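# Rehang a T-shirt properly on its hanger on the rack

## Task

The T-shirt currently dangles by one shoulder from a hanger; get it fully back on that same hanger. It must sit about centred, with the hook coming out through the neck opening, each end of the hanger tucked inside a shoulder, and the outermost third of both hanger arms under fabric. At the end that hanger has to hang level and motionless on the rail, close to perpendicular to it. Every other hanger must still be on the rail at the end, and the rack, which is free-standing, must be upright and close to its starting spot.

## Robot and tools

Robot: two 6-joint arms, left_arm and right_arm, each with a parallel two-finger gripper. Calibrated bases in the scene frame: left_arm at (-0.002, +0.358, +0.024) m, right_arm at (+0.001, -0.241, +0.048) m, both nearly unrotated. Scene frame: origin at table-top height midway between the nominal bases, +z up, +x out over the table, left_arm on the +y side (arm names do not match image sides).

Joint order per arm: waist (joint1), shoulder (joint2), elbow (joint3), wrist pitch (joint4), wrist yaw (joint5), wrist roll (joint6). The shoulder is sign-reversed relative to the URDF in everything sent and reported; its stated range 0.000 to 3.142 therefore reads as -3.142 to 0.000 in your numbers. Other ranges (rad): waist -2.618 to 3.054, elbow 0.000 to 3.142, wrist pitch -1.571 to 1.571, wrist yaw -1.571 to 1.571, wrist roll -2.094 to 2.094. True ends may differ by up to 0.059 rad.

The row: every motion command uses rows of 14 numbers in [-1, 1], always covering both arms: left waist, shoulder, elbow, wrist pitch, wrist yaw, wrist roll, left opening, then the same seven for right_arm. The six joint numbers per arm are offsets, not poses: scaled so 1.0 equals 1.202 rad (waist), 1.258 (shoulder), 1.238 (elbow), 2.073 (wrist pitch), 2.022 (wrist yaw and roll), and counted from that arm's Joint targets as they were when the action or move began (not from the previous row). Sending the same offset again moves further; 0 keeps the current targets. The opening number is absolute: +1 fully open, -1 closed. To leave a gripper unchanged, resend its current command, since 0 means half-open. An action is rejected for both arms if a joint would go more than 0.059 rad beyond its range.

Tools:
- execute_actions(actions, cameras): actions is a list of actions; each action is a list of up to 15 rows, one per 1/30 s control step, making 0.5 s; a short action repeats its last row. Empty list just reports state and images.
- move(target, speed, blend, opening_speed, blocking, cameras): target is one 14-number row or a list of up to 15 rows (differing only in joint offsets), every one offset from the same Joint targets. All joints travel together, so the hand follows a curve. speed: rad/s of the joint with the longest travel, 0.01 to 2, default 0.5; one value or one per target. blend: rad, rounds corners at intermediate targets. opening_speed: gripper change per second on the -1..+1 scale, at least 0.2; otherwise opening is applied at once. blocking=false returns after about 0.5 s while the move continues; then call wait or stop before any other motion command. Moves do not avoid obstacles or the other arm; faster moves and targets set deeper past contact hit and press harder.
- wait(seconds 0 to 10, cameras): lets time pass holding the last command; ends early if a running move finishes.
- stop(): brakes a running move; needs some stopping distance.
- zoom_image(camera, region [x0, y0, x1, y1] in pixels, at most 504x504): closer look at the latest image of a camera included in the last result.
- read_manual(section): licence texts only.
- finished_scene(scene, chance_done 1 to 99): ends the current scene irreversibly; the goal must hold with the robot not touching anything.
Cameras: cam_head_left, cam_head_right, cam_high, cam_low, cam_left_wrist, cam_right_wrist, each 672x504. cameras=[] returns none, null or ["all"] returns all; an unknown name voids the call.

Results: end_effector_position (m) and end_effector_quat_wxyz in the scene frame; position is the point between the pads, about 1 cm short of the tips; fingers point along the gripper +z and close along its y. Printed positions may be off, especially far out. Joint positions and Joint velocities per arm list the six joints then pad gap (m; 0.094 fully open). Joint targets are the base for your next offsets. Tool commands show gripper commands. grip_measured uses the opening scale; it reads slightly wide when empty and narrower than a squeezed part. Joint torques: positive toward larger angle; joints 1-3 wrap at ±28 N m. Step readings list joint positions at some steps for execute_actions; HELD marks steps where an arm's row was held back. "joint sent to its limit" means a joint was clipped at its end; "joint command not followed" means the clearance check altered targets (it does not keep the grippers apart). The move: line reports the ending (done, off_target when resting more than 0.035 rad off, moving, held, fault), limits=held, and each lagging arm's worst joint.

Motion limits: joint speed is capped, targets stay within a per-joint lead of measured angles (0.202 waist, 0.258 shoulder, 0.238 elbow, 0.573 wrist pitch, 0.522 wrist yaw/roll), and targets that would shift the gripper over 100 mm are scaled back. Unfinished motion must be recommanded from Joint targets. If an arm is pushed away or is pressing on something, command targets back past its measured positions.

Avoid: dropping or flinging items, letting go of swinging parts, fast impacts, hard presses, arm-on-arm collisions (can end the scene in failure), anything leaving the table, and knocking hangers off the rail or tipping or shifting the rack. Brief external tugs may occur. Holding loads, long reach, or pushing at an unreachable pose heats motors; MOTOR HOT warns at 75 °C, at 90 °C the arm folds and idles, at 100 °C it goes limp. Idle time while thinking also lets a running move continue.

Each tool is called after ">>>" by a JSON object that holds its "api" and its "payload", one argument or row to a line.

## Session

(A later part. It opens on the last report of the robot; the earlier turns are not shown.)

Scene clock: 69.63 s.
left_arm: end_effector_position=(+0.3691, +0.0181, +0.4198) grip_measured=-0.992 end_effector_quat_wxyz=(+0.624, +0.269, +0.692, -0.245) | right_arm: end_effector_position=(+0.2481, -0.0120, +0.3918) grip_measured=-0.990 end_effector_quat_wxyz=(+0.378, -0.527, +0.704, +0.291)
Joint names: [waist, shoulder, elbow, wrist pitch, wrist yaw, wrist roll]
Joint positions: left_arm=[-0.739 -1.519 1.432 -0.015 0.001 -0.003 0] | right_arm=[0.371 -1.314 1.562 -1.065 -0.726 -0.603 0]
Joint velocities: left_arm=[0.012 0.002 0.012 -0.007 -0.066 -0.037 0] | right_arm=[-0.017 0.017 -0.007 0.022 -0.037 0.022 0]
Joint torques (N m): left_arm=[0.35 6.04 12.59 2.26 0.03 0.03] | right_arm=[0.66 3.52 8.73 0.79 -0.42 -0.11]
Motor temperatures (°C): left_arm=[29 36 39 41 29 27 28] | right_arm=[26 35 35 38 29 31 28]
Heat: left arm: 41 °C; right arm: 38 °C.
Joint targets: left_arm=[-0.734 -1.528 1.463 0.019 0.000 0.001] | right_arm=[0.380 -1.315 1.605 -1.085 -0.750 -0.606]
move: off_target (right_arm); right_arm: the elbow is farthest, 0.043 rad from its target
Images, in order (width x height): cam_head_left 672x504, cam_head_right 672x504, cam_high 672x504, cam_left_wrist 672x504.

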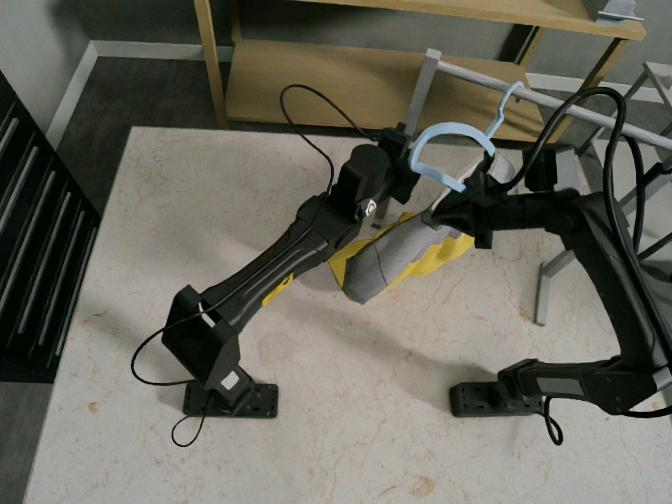

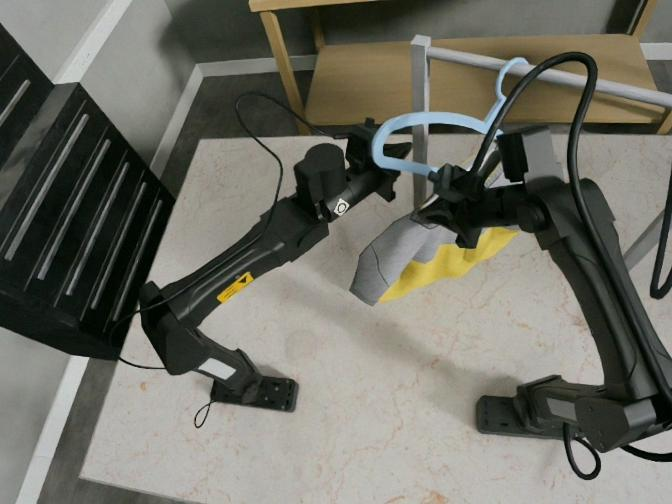

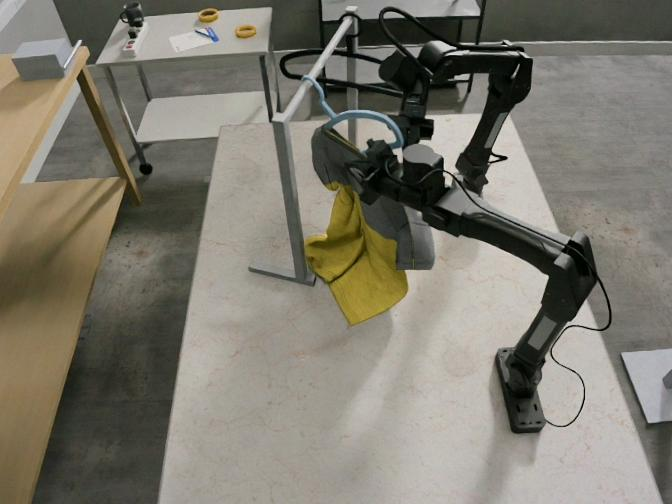

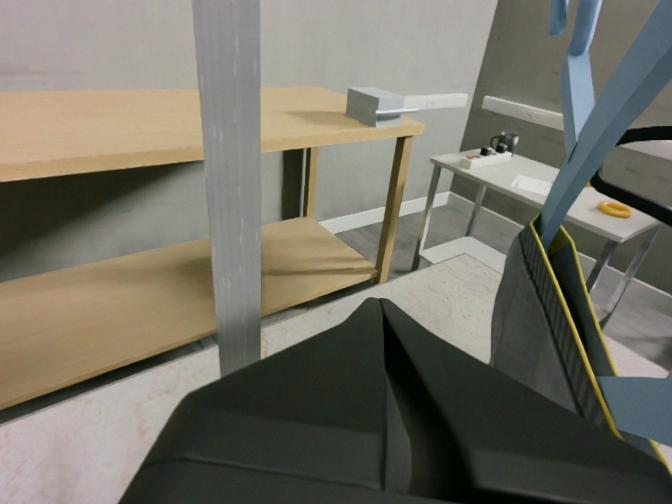

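>>> {"api": "move", "payload": {
  "target": [0,-0.026,0.123,-0.057,0,0,-1,-0.037,0.108,-0.306,0.1225,0,0,-1],
  "speed": 0.3,
  "cameras": ["cam_left_wrist","cam_right_wrist"]
}}

>>> {"api": "move", "payload": {
  "target": [-0.09,0,0,0,0,0,-1,0,0,0,0,0,0,-1],
  "speed": 0.2
}}

Scene clock: 72.63 s.
left_arm: end_effector_position=(+0.3684, +0.0187, +0.4778) grip_measured=-0.992 end_effector_quat_wxyz=(+0.658, +0.257, +0.660, -0.258) | right_arm: end_effector_position=(+0.2476, -0.0231, +0.3327) grip_measured=-0.990 end_effector_quat_wxyz=(+0.380, -0.515, +0.713, +0.285)
Joint names: [waist, shoulder, elbow, wrist pitch, wrist yaw, wrist roll]
Joint positions: left_arm=[-0.739 -1.539 1.585 -0.049 0.001 -0.003 0] | right_arm=[0.338 -1.204 1.24 -0.858 -0.726 -0.603 0]
Joint velocities: left_arm=[0.002 -0.002 -0.012 0.037 -0.051 0.037 0] | right_arm=[-0.017 -0.017 -0.002 -0.022 -0.022 0.022 0]
Joint torques (N m): left_arm=[0.4 4.9 12.23 1.43 -0.01 0.02] | right_arm=[-0.23 5.44 5.01 1.22 -0.43 -0.11]
Motor temperatures (°C): left_arm=[29 37 39 41 29 27 28] | right_arm=[26 35 35 38 29 31 28]
Heat: left arm: 41 °C; right arm: 38 °C.
Joint targets: left_arm=[-0.734 -1.561 1.615 -0.099 0.000 0.001] | right_arm=[0.335 -1.179 1.226 -0.831 -0.750 -0.606]
move: off_target (left_arm); left_arm: the wrist pitch is farthest, 0.051 rad from its target
Images, in order (width x height): cam_left_wrist 672x504, cam_right_wrist 672x504.

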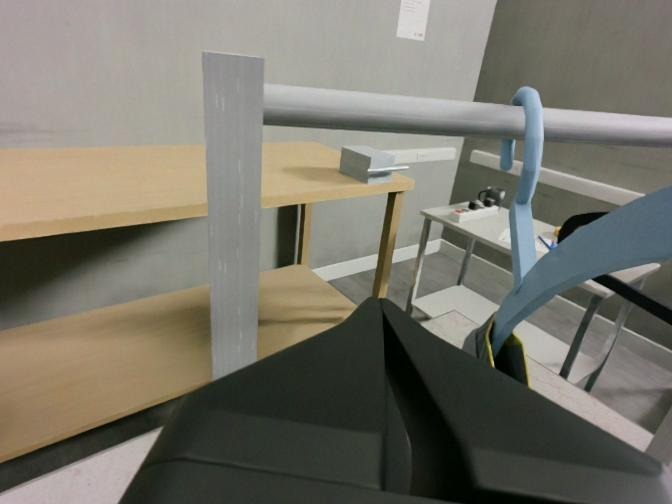

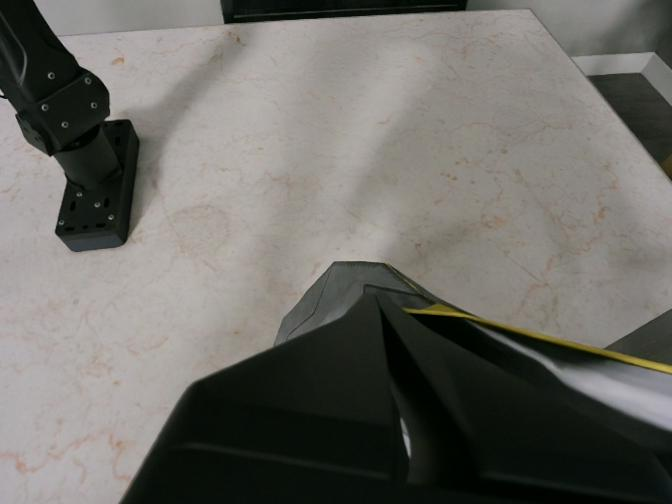

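Scene clock: 73.60 s.
left_arm: end_effector_position=(+0.3324, -0.0168, +0.4778) grip_measured=-0.992 end_effector_quat_wxyz=(+0.644, +0.289, +0.646, -0.290) | right_arm: end_effector_position=(+0.2476, -0.0231, +0.3327) grip_measured=-0.990 end_effector_quat_wxyz=(+0.380, -0.515, +0.713, +0.285)
Joint names: [waist, shoulder, elbow, wrist pitch, wrist yaw, wrist roll]
Joint positions: left_arm=[-0.841 -1.539 1.585 -0.049 -0.002 -0.003 0] | right_arm=[0.338 -1.204 1.24 -0.858 -0.726 -0.603 0]
Joint velocities: left_arm=[-0.002 0.002 0.007 -0.022 -0.066 0.022 0] | right_arm=[-0.002 0.017 -0.012 -0.037 -0.022 0.022 0]
Joint torques (N m): left_arm=[-0.27 5 12.1 1.46 0.01 0] | right_arm=[-0.24 5.44 5.03 1.19 -0.42 -0.11]
Motor temperatures (°C): left_arm=[29 37 39 41 29 27 28] | right_arm=[26 35 35 38 29 31 28]
Heat: left arm: 41 °C; right arm: 38 °C.
Joint targets: left_arm=[-0.843 -1.561 1.615 -0.099 0.000 0.001] | right_arm=[0.335 -1.179 1.226 -0.831 -0.750 -0.606]
move: off_target (left_arm); left_arm: the wrist pitch is farthest, 0.050 rad from its target

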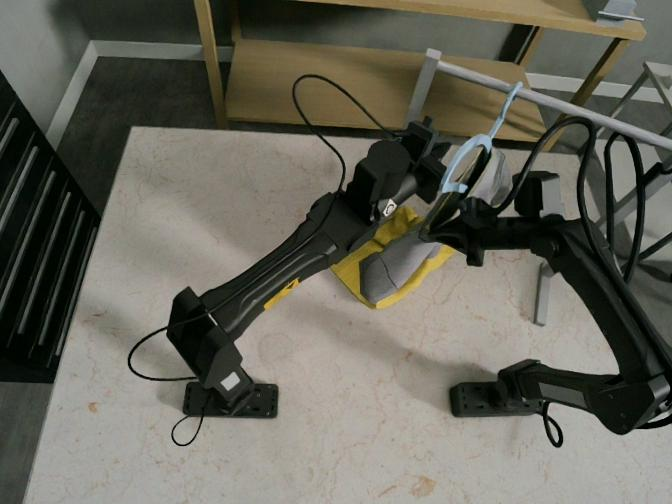

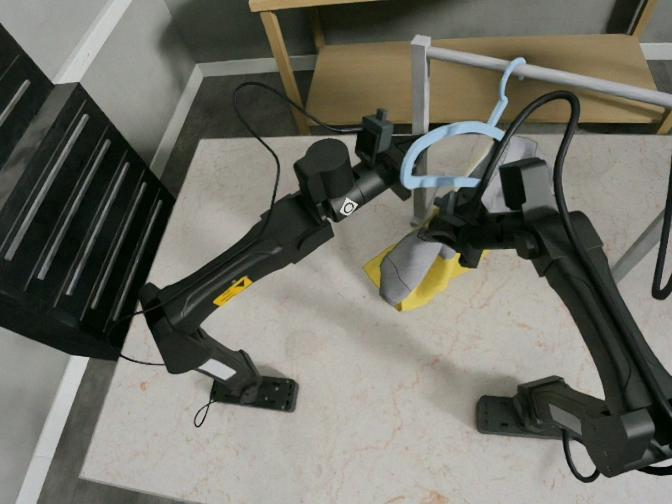

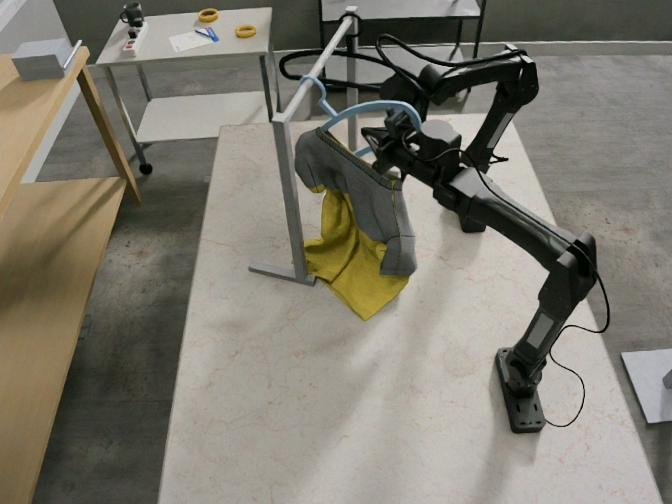

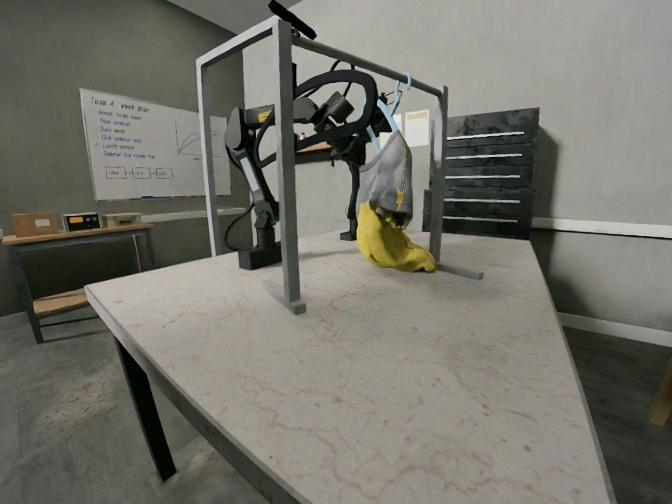

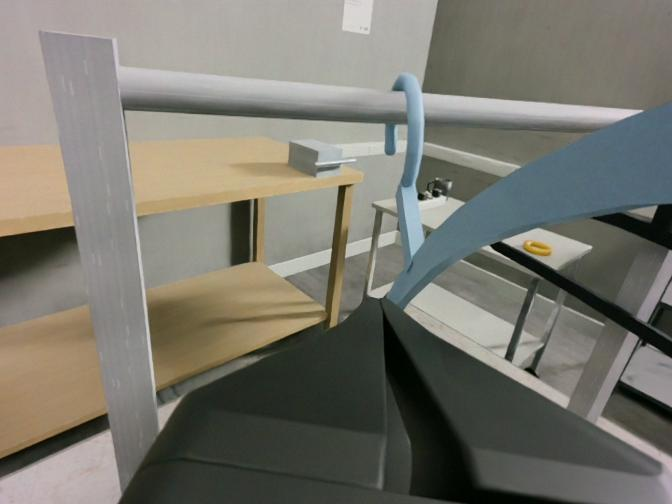

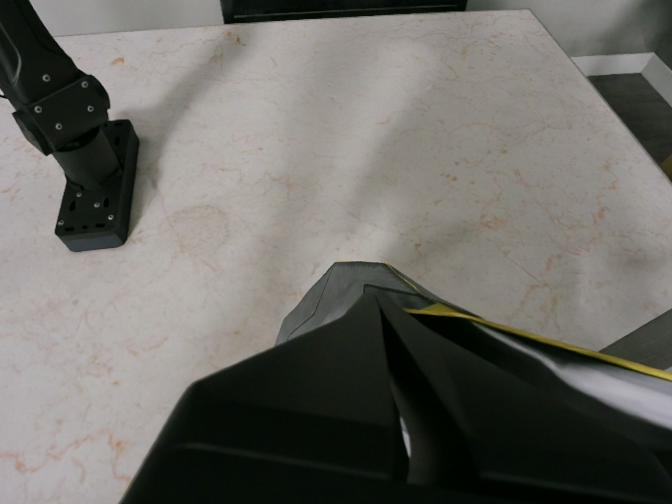

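>>> {"api": "move", "payload": {
  "target": [-0.08,0,0,0,0,0,-1,0,0,0,0,0,0,-1],
  "speed": 0.2
}}

Scene clock: 76.03 s.
left_arm: end_effector_position=(+0.2962, -0.0462, +0.4778) grip_measured=-0.992 end_effector_quat_wxyz=(+0.630, +0.319, +0.632, -0.320) | right_arm: end_effector_position=(+0.2473, -0.0232, +0.3332) grip_measured=-0.990 end_effector_quat_wxyz=(+0.381, -0.515, +0.713, +0.285)
Joint names: [waist, shoulder, elbow, wrist pitch, wrist yaw, wrist roll]
Joint positions: left_arm=[-0.934 -1.539 1.585 -0.049 -0.002 -0.003 0] | right_arm=[0.338 -1.203 1.24 -0.858 -0.726 -0.603 0]
Joint velocities: left_arm=[0.012 -0.002 -0.012 0.007 0.007 -0.022 0] | right_arm=[-0.007 0.012 0.017 0.007 -0.037 0.051 0]
Joint torques (N m): left_arm=[-0.31 4.83 12.14 1.49 -0.06 0.01] | right_arm=[-0.23 5.22 5.01 1.2 -0.43 -0.1]
Motor temperatures (°C): left_arm=[29 37 39 41 29 27 28] | right_arm=[26 35 35 38 29 31 28]
Heat: left arm: 41 °C; right arm: 38 °C.
Joint targets: left_arm=[-0.939 -1.561 1.615 -0.099 0.000 0.001] | right_arm=[0.335 -1.179 1.226 -0.831 -0.750 -0.606]
move: off_target (left_arm); left_arm: the wrist pitch is farthest, 0.050 rad from its target

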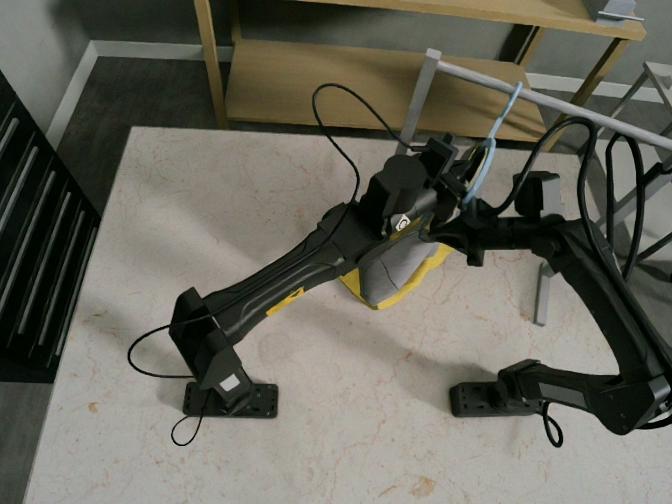

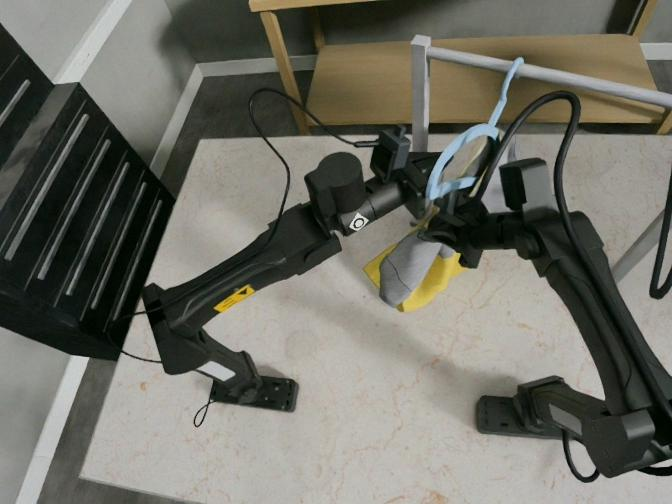

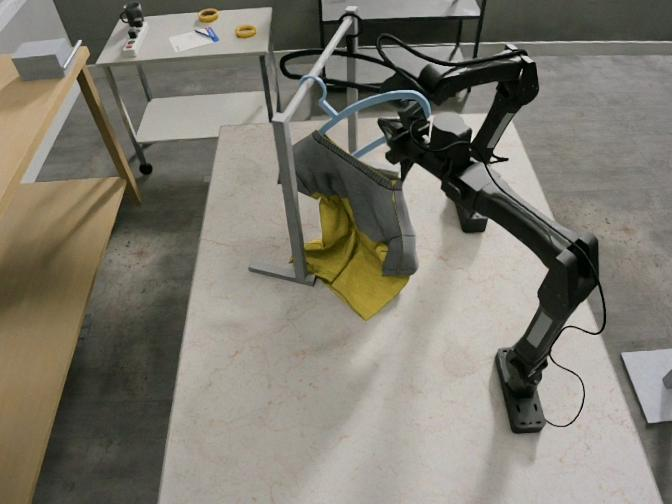

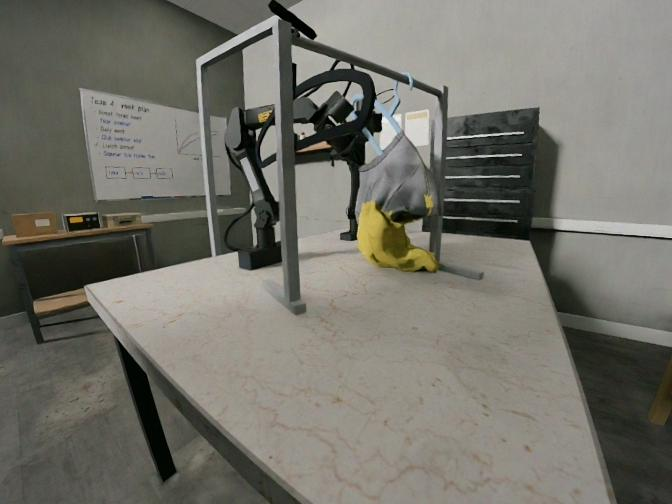

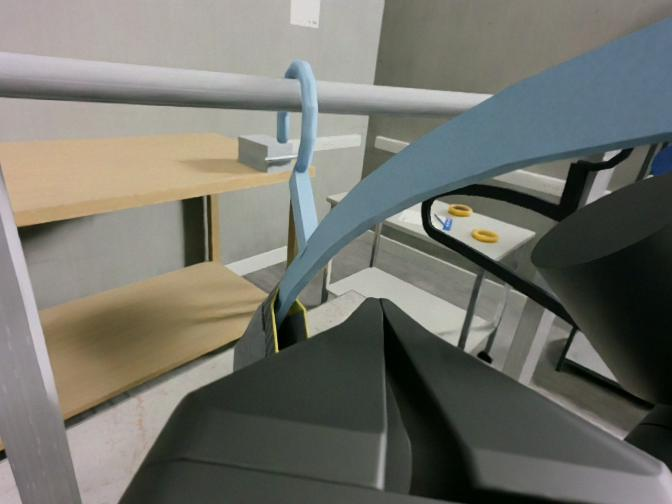

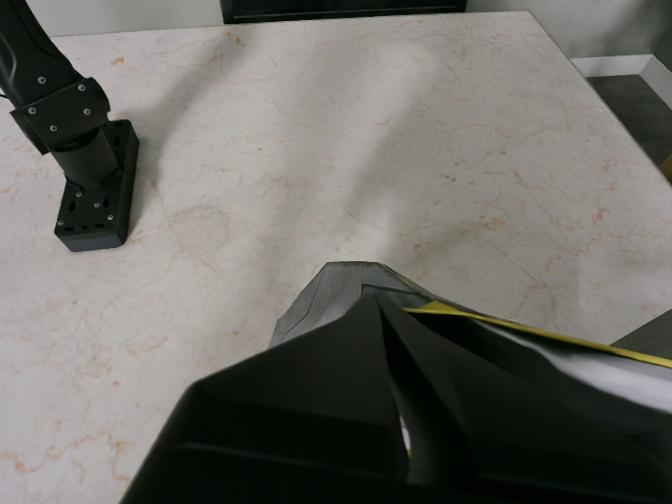

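>>> {"api": "move", "payload": {
  "target": [0.03,0.565,-0.295,0,0,0,-1,0,0,0,0,0,0,-1],
  "speed": 0.4
}}

Scene clock: 78.53 s.
left_arm: end_effector_position=(+0.1695, +0.1401, +0.5858) grip_measured=-0.992 end_effector_quat_wxyz=(+0.740, +0.247, +0.510, -0.362) | right_arm: end_effector_position=(+0.2473, -0.0232, +0.3332) grip_measured=-0.990 end_effector_quat_wxyz=(+0.381, -0.515, +0.713, +0.285)
Joint names: [waist, shoulder, elbow, wrist pitch, wrist yaw, wrist roll]
Joint positions: left_arm=[-0.908 -0.851 1.274 -0.058 -0.006 -0.003 0] | right_arm=[0.338 -1.203 1.24 -0.858 -0.726 -0.603 0]
Joint velocities: left_arm=[0.007 0.017 -0.002 -0.037 0.037 -0.007 0.001] | right_arm=[-0.017 -0.007 -0.007 0.066 -0.007 0.037 0]
Joint torques (N m): left_arm=[0.46 -0.5 5.57 1.3 0.03 0] | right_arm=[-0.23 5.2 5.01 1.2 -0.42 -0.1]
Motor temperatures (°C): left_arm=[29 37 39 40 29 27 28] | right_arm=[26 35 35 39 29 31 28]
Heat: left arm: 40 °C; right arm: 39 °C.
Joint targets: left_arm=[-0.903 -0.850 1.250 -0.099 0.000 0.001] | right_arm=[0.335 -1.179 1.226 -0.831 -0.750 -0.606]
move: off_target (left_arm); left_arm: the wrist pitch is farthest, 0.041 rad from its target

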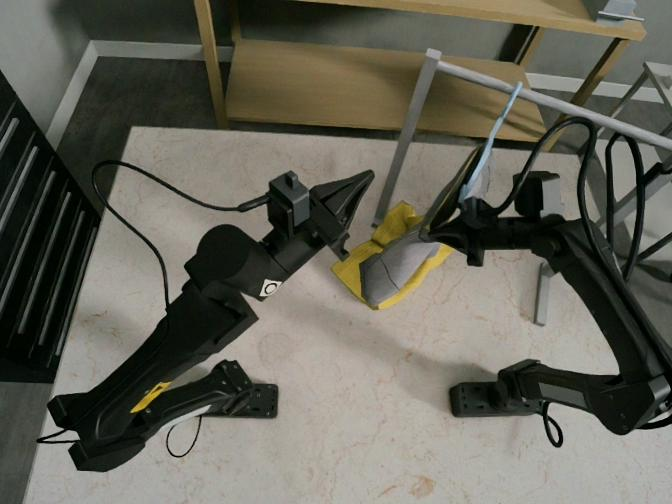

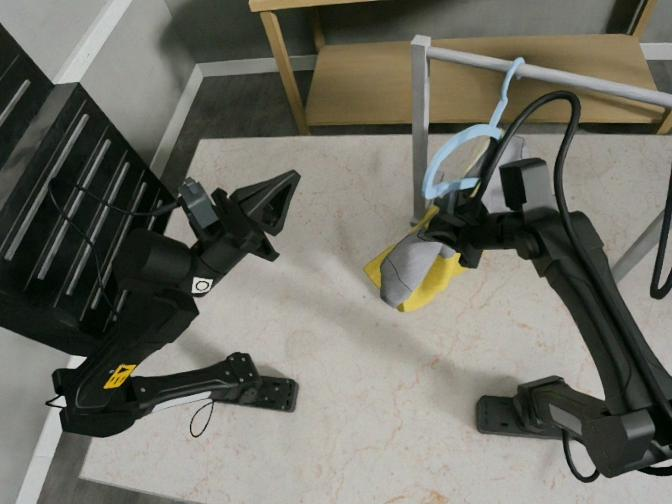

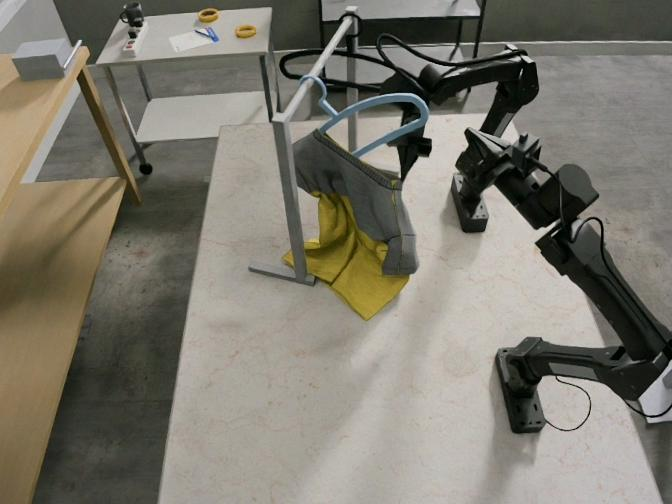

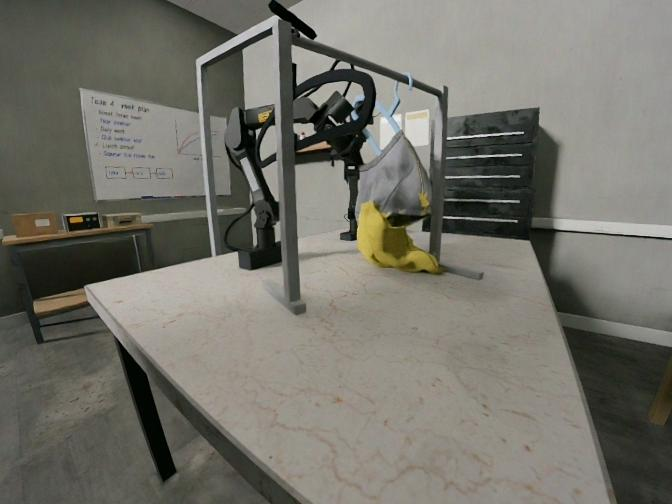

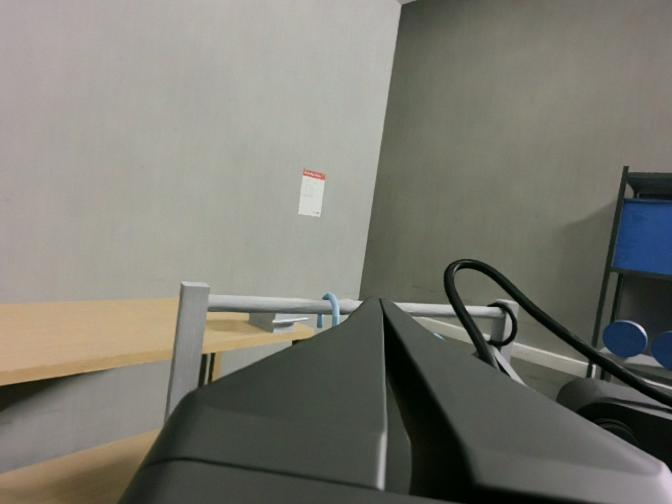

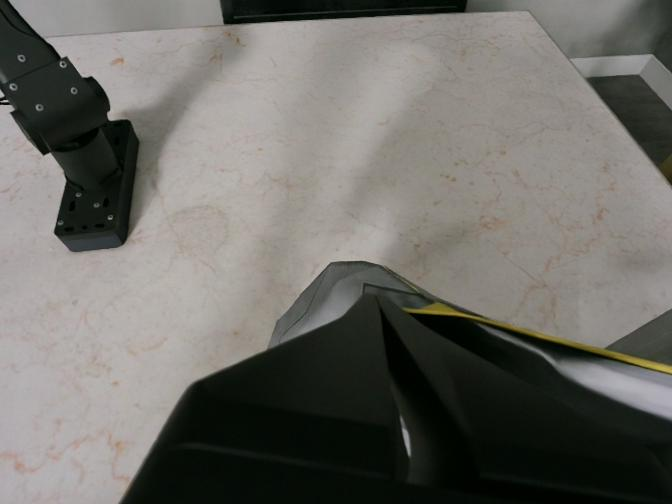

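>>> {"api": "move", "payload": {
  "target": [0,0,0,-0.22,0,0,1,0,0,0,0,0,0,-1],
  "speed": 0.8,
  "cameras": ["cam_left_wrist"]
}}

Scene clock: 80.03 s.
left_arm: end_effector_position=(+0.1797, +0.1270, +0.4748) grip_measured=+0.997 end_effector_quat_wxyz=(+0.607, +0.322, +0.663, -0.297) | right_arm: end_effector_position=(+0.2473, -0.0232, +0.3332) grip_measured=-0.990 end_effector_quat_wxyz=(+0.381, -0.515, +0.713, +0.285)
Joint names: [waist, shoulder, elbow, wrist pitch, wrist yaw, wrist roll]
Joint positions: left_arm=[-0.908 -0.853 1.271 -0.504 -0.006 -0.003 0.094] | right_arm=[0.338 -1.203 1.24 -0.858 -0.726 -0.603 0]
Joint velocities: left_arm=[0.007 -0.007 -0.002 -0.007 0.051 -0.022 -0.001] | right_arm=[-0.002 0.002 -0.002 -0.022 -0.037 0.007 0]
Joint torques (N m): left_arm=[0.5 0.02 6.01 1.48 0.04 0.03] | right_arm=[-0.24 5.18 4.98 1.2 -0.42 -0.1]
Motor temperatures (°C): left_arm=[29 37 39 40 29 27 28] | right_arm=[26 35 35 39 29 31 28]
Heat: left arm: 40 °C; right arm: 39 °C.
Joint targets: left_arm=[-0.903 -0.850 1.250 -0.555 0.000 0.001] | right_arm=[0.335 -1.179 1.226 -0.831 -0.750 -0.606]
move: off_target (left_arm); left_arm: the wrist pitch is farthest, 0.051 rad from its target
Images, in order (width x height): cam_left_wrist 672x504.

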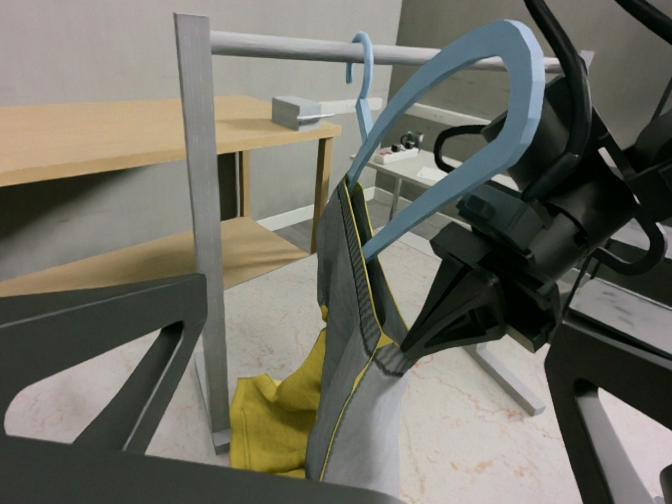

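>>> {"api": "move", "payload": {
  "target": [0,0,0,0,0,0,1,-0.017,0.041,0.286,-0.188,0,0,-1],
  "speed": 0.3,
  "cameras": ["cam_left_wrist","cam_high","cam_head_right"]
}}

Scene clock: 83.13 s.
left_arm: end_effector_position=(+0.1794, +0.1268, +0.4748) grip_measured=+0.997 end_effector_quat_wxyz=(+0.607, +0.322, +0.663, -0.297) | right_arm: end_effector_position=(+0.2030, -0.0449, +0.4125) grip_measured=-0.990 end_effector_quat_wxyz=(+0.395, -0.509, +0.712, +0.278)
Joint names: [waist, shoulder, elbow, wrist pitch, wrist yaw, wrist roll]
Joint positions: left_arm=[-0.908 -0.853 1.271 -0.504 -0.005 -0.003 0.094] | right_arm=[0.318 -1.143 1.545 -1.197 -0.726 -0.603 0]
Joint velocities: left_arm=[0.002 0.002 -0.017 -0.022 -0.022 0.051 0] | right_arm=[-0.002 0.002 0.002 0.007 -0.007 0.037 0.001]
Joint torques (N m): left_arm=[0.29 0.1 5.93 1.47 0.07 0.07] | right_arm=[-0.28 2.88 7.76 0.77 -0.42 -0.1]
Motor temperatures (°C): left_arm=[29 36 39 40 29 27 28] | right_arm=[26 35 35 39 29 31 28]
Heat: left arm: 40 °C; right arm: 39 °C.
Joint targets: left_arm=[-0.903 -0.850 1.250 -0.555 0.000 0.001] | right_arm=[0.315 -1.127 1.580 -1.221 -0.750 -0.606]
move: off_target (left_arm); left_arm: the wrist pitch is farthest, 0.051 rad from its target
Images, in order (width x height): cam_head_right 672x504, cam_high 672x504, cam_left_wrist 672x504.

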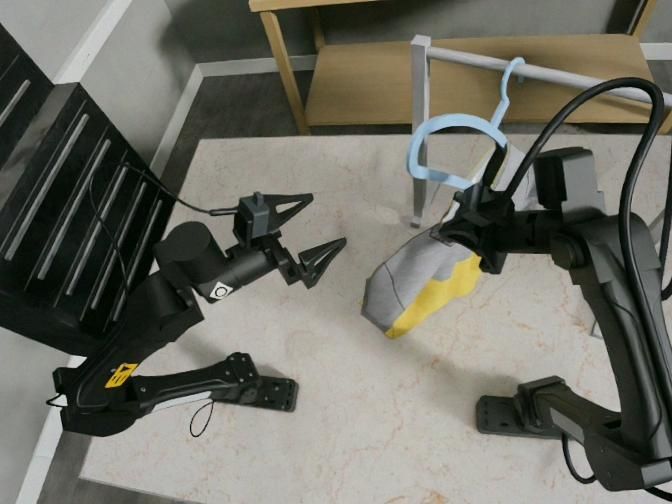

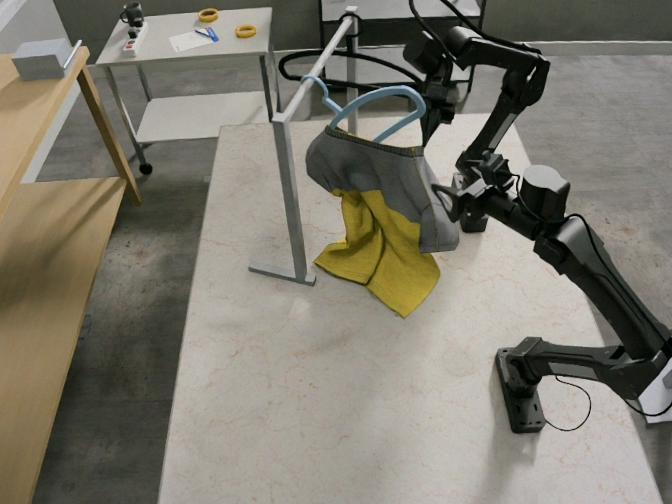

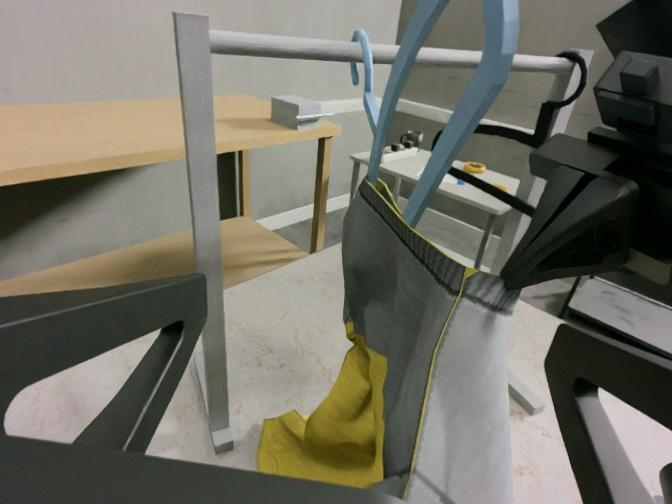

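>>> {"api": "move", "payload": {
  "target": [0,0,0,0,0,0,1,0,-0.024,0.17,0.007,0,0,-1],
  "speed": 0.25,
  "cameras": ["cam_left_wrist","cam_high","cam_head_right"]
}}

Scene clock: 85.50 s.
left_arm: end_effector_position=(+0.1792, +0.1267, +0.4748) grip_measured=+0.997 end_effector_quat_wxyz=(+0.607, +0.323, +0.663, -0.298) | right_arm: end_effector_position=(+0.1984, -0.0465, +0.4805) grip_measured=-0.990 end_effector_quat_wxyz=(+0.473, -0.520, +0.664, +0.253)
Joint names: [waist, shoulder, elbow, wrist pitch, wrist yaw, wrist roll]
Joint positions: left_arm=[-0.908 -0.853 1.271 -0.504 -0.003 -0.003 0.094] | right_arm=[0.318 -1.157 1.756 -1.202 -0.726 -0.603 0]
Joint velocities: left_arm=[0.012 0.007 0.002 -0.066 -0.022 0.022 -0.001] | right_arm=[-0.002 0.017 -0.017 0.022 -0.037 0.022 0.002]
Joint torques (N m): left_arm=[0.55 -0.13 6.31 1.46 0.04 0.06] | right_arm=[-0.28 0.85 7.15 1.06 -0.37 -0.11]
Motor temperatures (°C): left_arm=[29 36 39 40 29 27 28] | right_arm=[26 35 35 38 29 31 28]
Heat: left arm: 40 °C; right arm: 38 °C.
Joint targets: left_arm=[-0.903 -0.850 1.250 -0.555 0.000 0.001] | right_arm=[0.315 -1.157 1.791 -1.206 -0.750 -0.606]
move: off_target (left_arm); left_arm: the wrist pitch is farthest, 0.051 rad from its target
Images, in order (width x height): cam_head_right 672x504, cam_high 672x504, cam_left_wrist 672x504.

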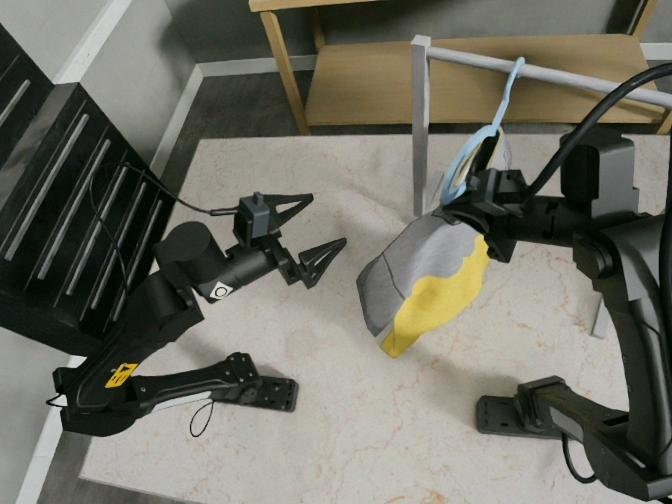

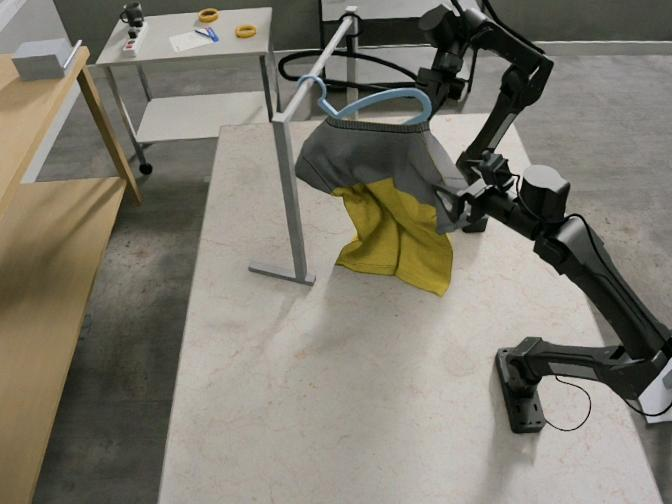

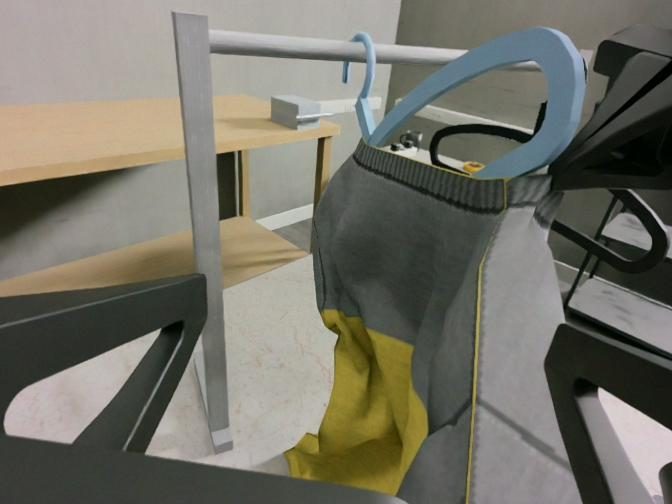

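>>> {"api": "move", "payload": {
  "target": [0,0,0,0,0,0,1,0.011,-0.163,0.377,-0.125,0,0,-1],
  "speed": 0.25,
  "cameras": ["cam_left_wrist","cam_high","cam_head_right","cam_right_wrist"]
}}

Scene clock: 88.20 s.
left_arm: end_effector_position=(+0.1792, +0.1267, +0.4744) grip_measured=+0.997 end_effector_quat_wxyz=(+0.606, +0.323, +0.663, -0.297) | right_arm: end_effector_position=(+0.1956, -0.0468, +0.5371) grip_measured=-0.990 end_effector_quat_wxyz=(+0.479, -0.521, +0.660, +0.251)
Joint names: [waist, shoulder, elbow, wrist pitch, wrist yaw, wrist roll]
Joint positions: left_arm=[-0.908 -0.853 1.271 -0.506 -0.003 -0.003 0.094] | right_arm=[0.32 -1.36 2.225 -1.454 -0.726 -0.603 0]
Joint velocities: left_arm=[-0.012 -0.007 0.002 -0.007 0.081 -0.007 0] | right_arm=[-0.007 0.002 -0.017 -0.037 -0.066 -0.022 0]
Joint torques (N m): left_arm=[0.43 0.05 6.16 1.49 0 0.07] | right_arm=[0.57 1.35 5.83 1.02 -0.36 -0.1]
Motor temperatures (°C): left_arm=[29 36 39 40 29 27 28] | right_arm=[26 35 35 38 29 31 28]
Heat: left arm: 40 °C; right arm: 38 °C.
Joint targets: left_arm=[-0.903 -0.850 1.250 -0.555 0.000 0.001] | right_arm=[0.328 -1.362 2.257 -1.465 -0.750 -0.606]
move: off_target (left_arm); left_arm: the wrist pitch is farthest, 0.049 rad from its target
Images, in order (width x height): cam_head_right 672x504, cam_high 672x504, cam_left_wrist 672x504, cam_right_wrist 672x504.

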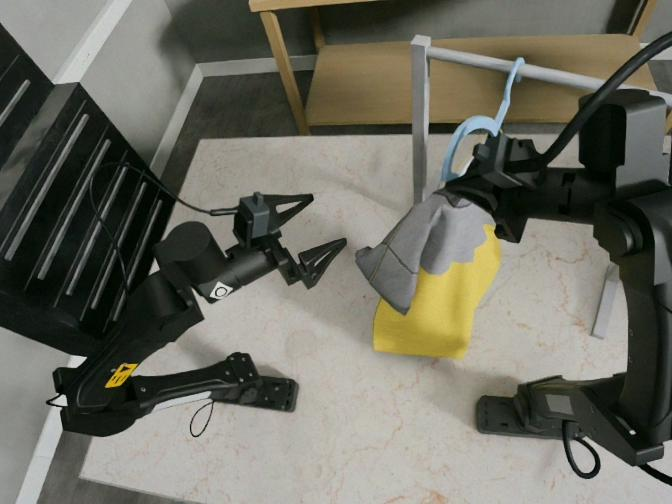

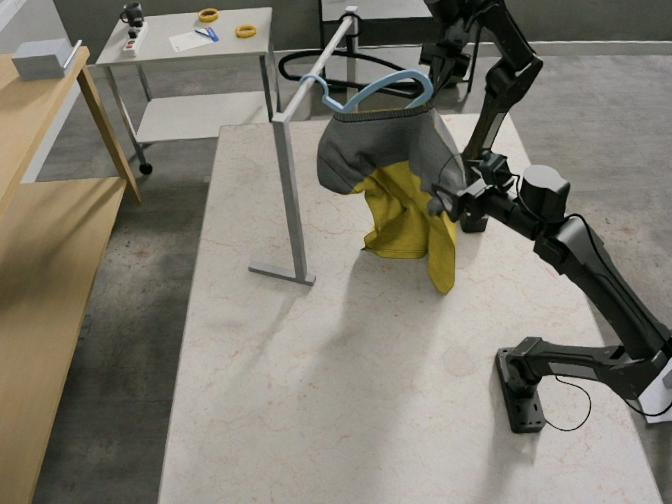

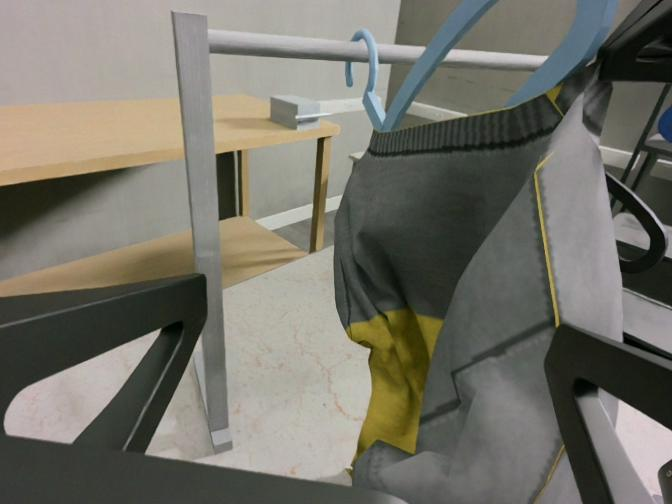

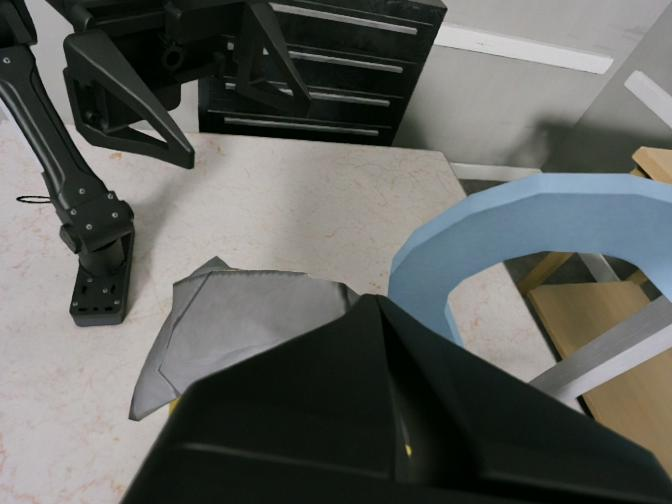

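>>> {"api": "move", "payload": {
  "target": [
    [0.03,-0.411,0.549,0.027,0.124,0,-1,0,0,0,0,0,0,-1],
    [0.062,-0.816,0.888,0.056,0.247,0,-1,0,0,0,0,0,0,-1]
  ],
  "speed": 0.5,
  "blend": 0.1
}}

Scene clock: 92.50 s.
left_arm: end_effector_position=(+0.2832, -0.0795, +0.5580) grip_measured=-0.992 end_effector_quat_wxyz=(+0.555, +0.433, +0.561, -0.434) | right_arm: end_effector_position=(+0.1953, -0.0470, +0.5366) grip_measured=-0.990 end_effector_quat_wxyz=(+0.478, -0.521, +0.661, +0.252)
Joint names: [waist, shoulder, elbow, wrist pitch, wrist yaw, wrist roll]
Joint positions: left_arm=[-0.831 -1.86 2.324 -0.47 0.486 -0.003 0] | right_arm=[0.32 -1.36 2.225 -1.457 -0.726 -0.603 0]
Joint velocities: left_arm=[-0.002 0.002 -0.002 -0.022 0.022 0.007 0] | right_arm=[-0.012 0.007 0.012 -0.066 0.022 0.022 -0.001]
Joint torques (N m): left_arm=[0.25 7.21 10.1 2.17 0.14 0] | right_arm=[0.57 1.33 5.85 1.03 -0.37 -0.09]
Motor temperatures (°C): left_arm=[29 36 39 40 29 27 28] | right_arm=[26 35 35 38 29 31 28]
Heat: left arm: 40 °C; right arm: 38 °C.
Joint targets: left_arm=[-0.828 -1.876 2.350 -0.439 0.499 0.001] | right_arm=[0.328 -1.362 2.257 -1.465 -0.750 -0.606]
move: done

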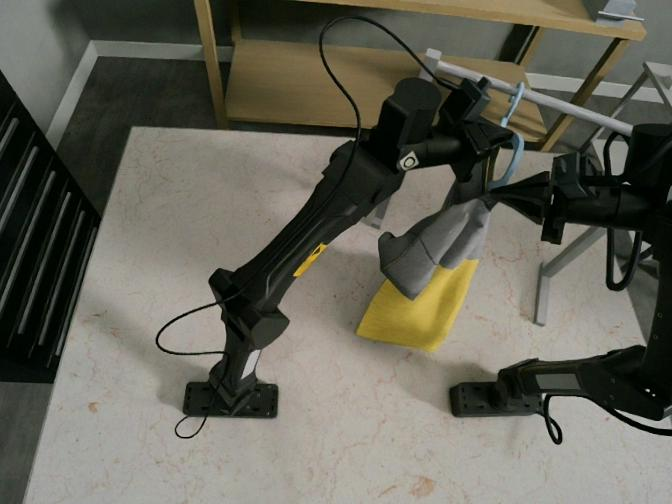

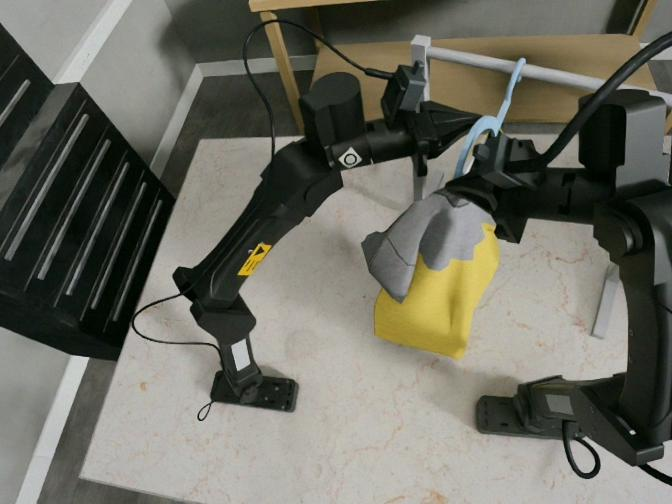

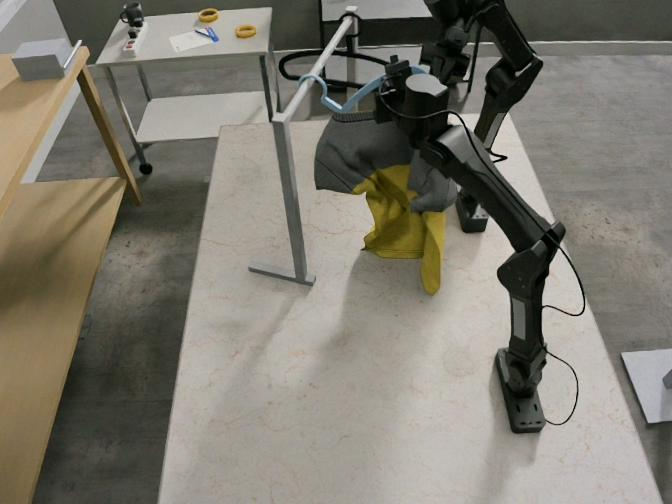

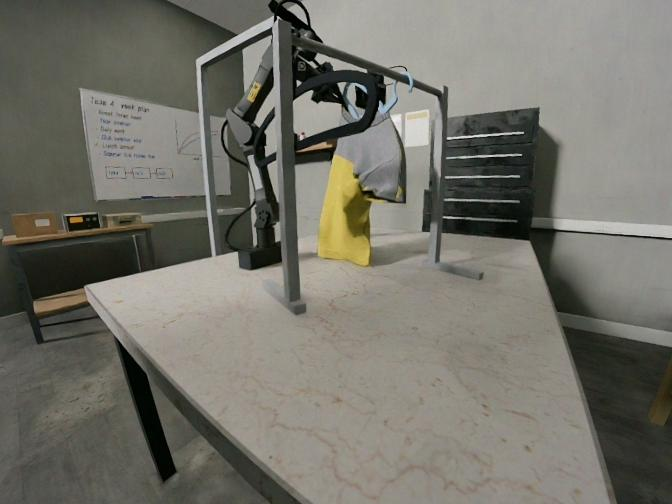

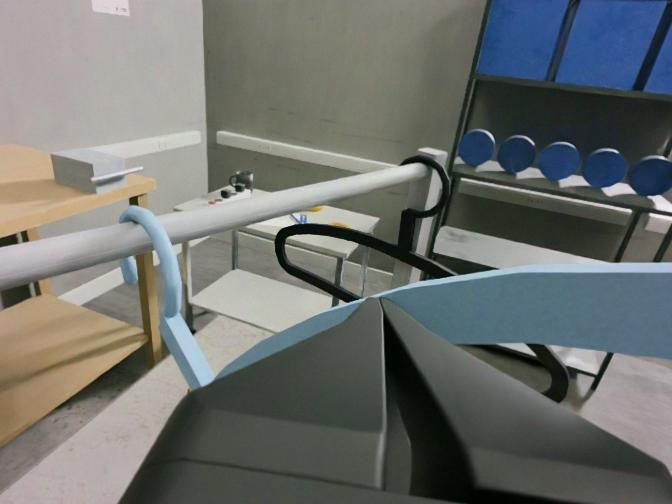

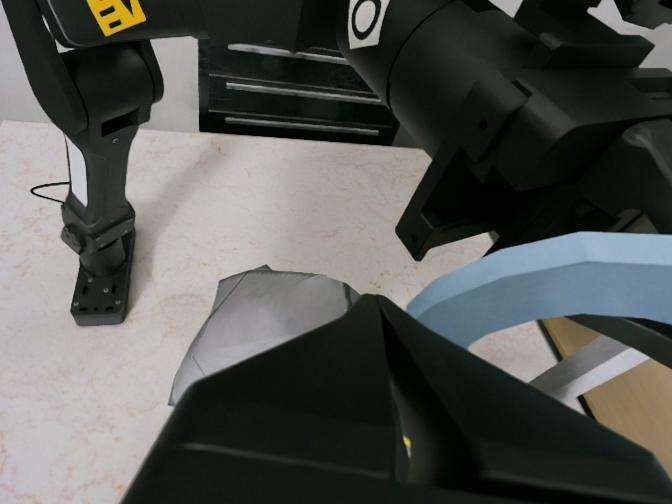

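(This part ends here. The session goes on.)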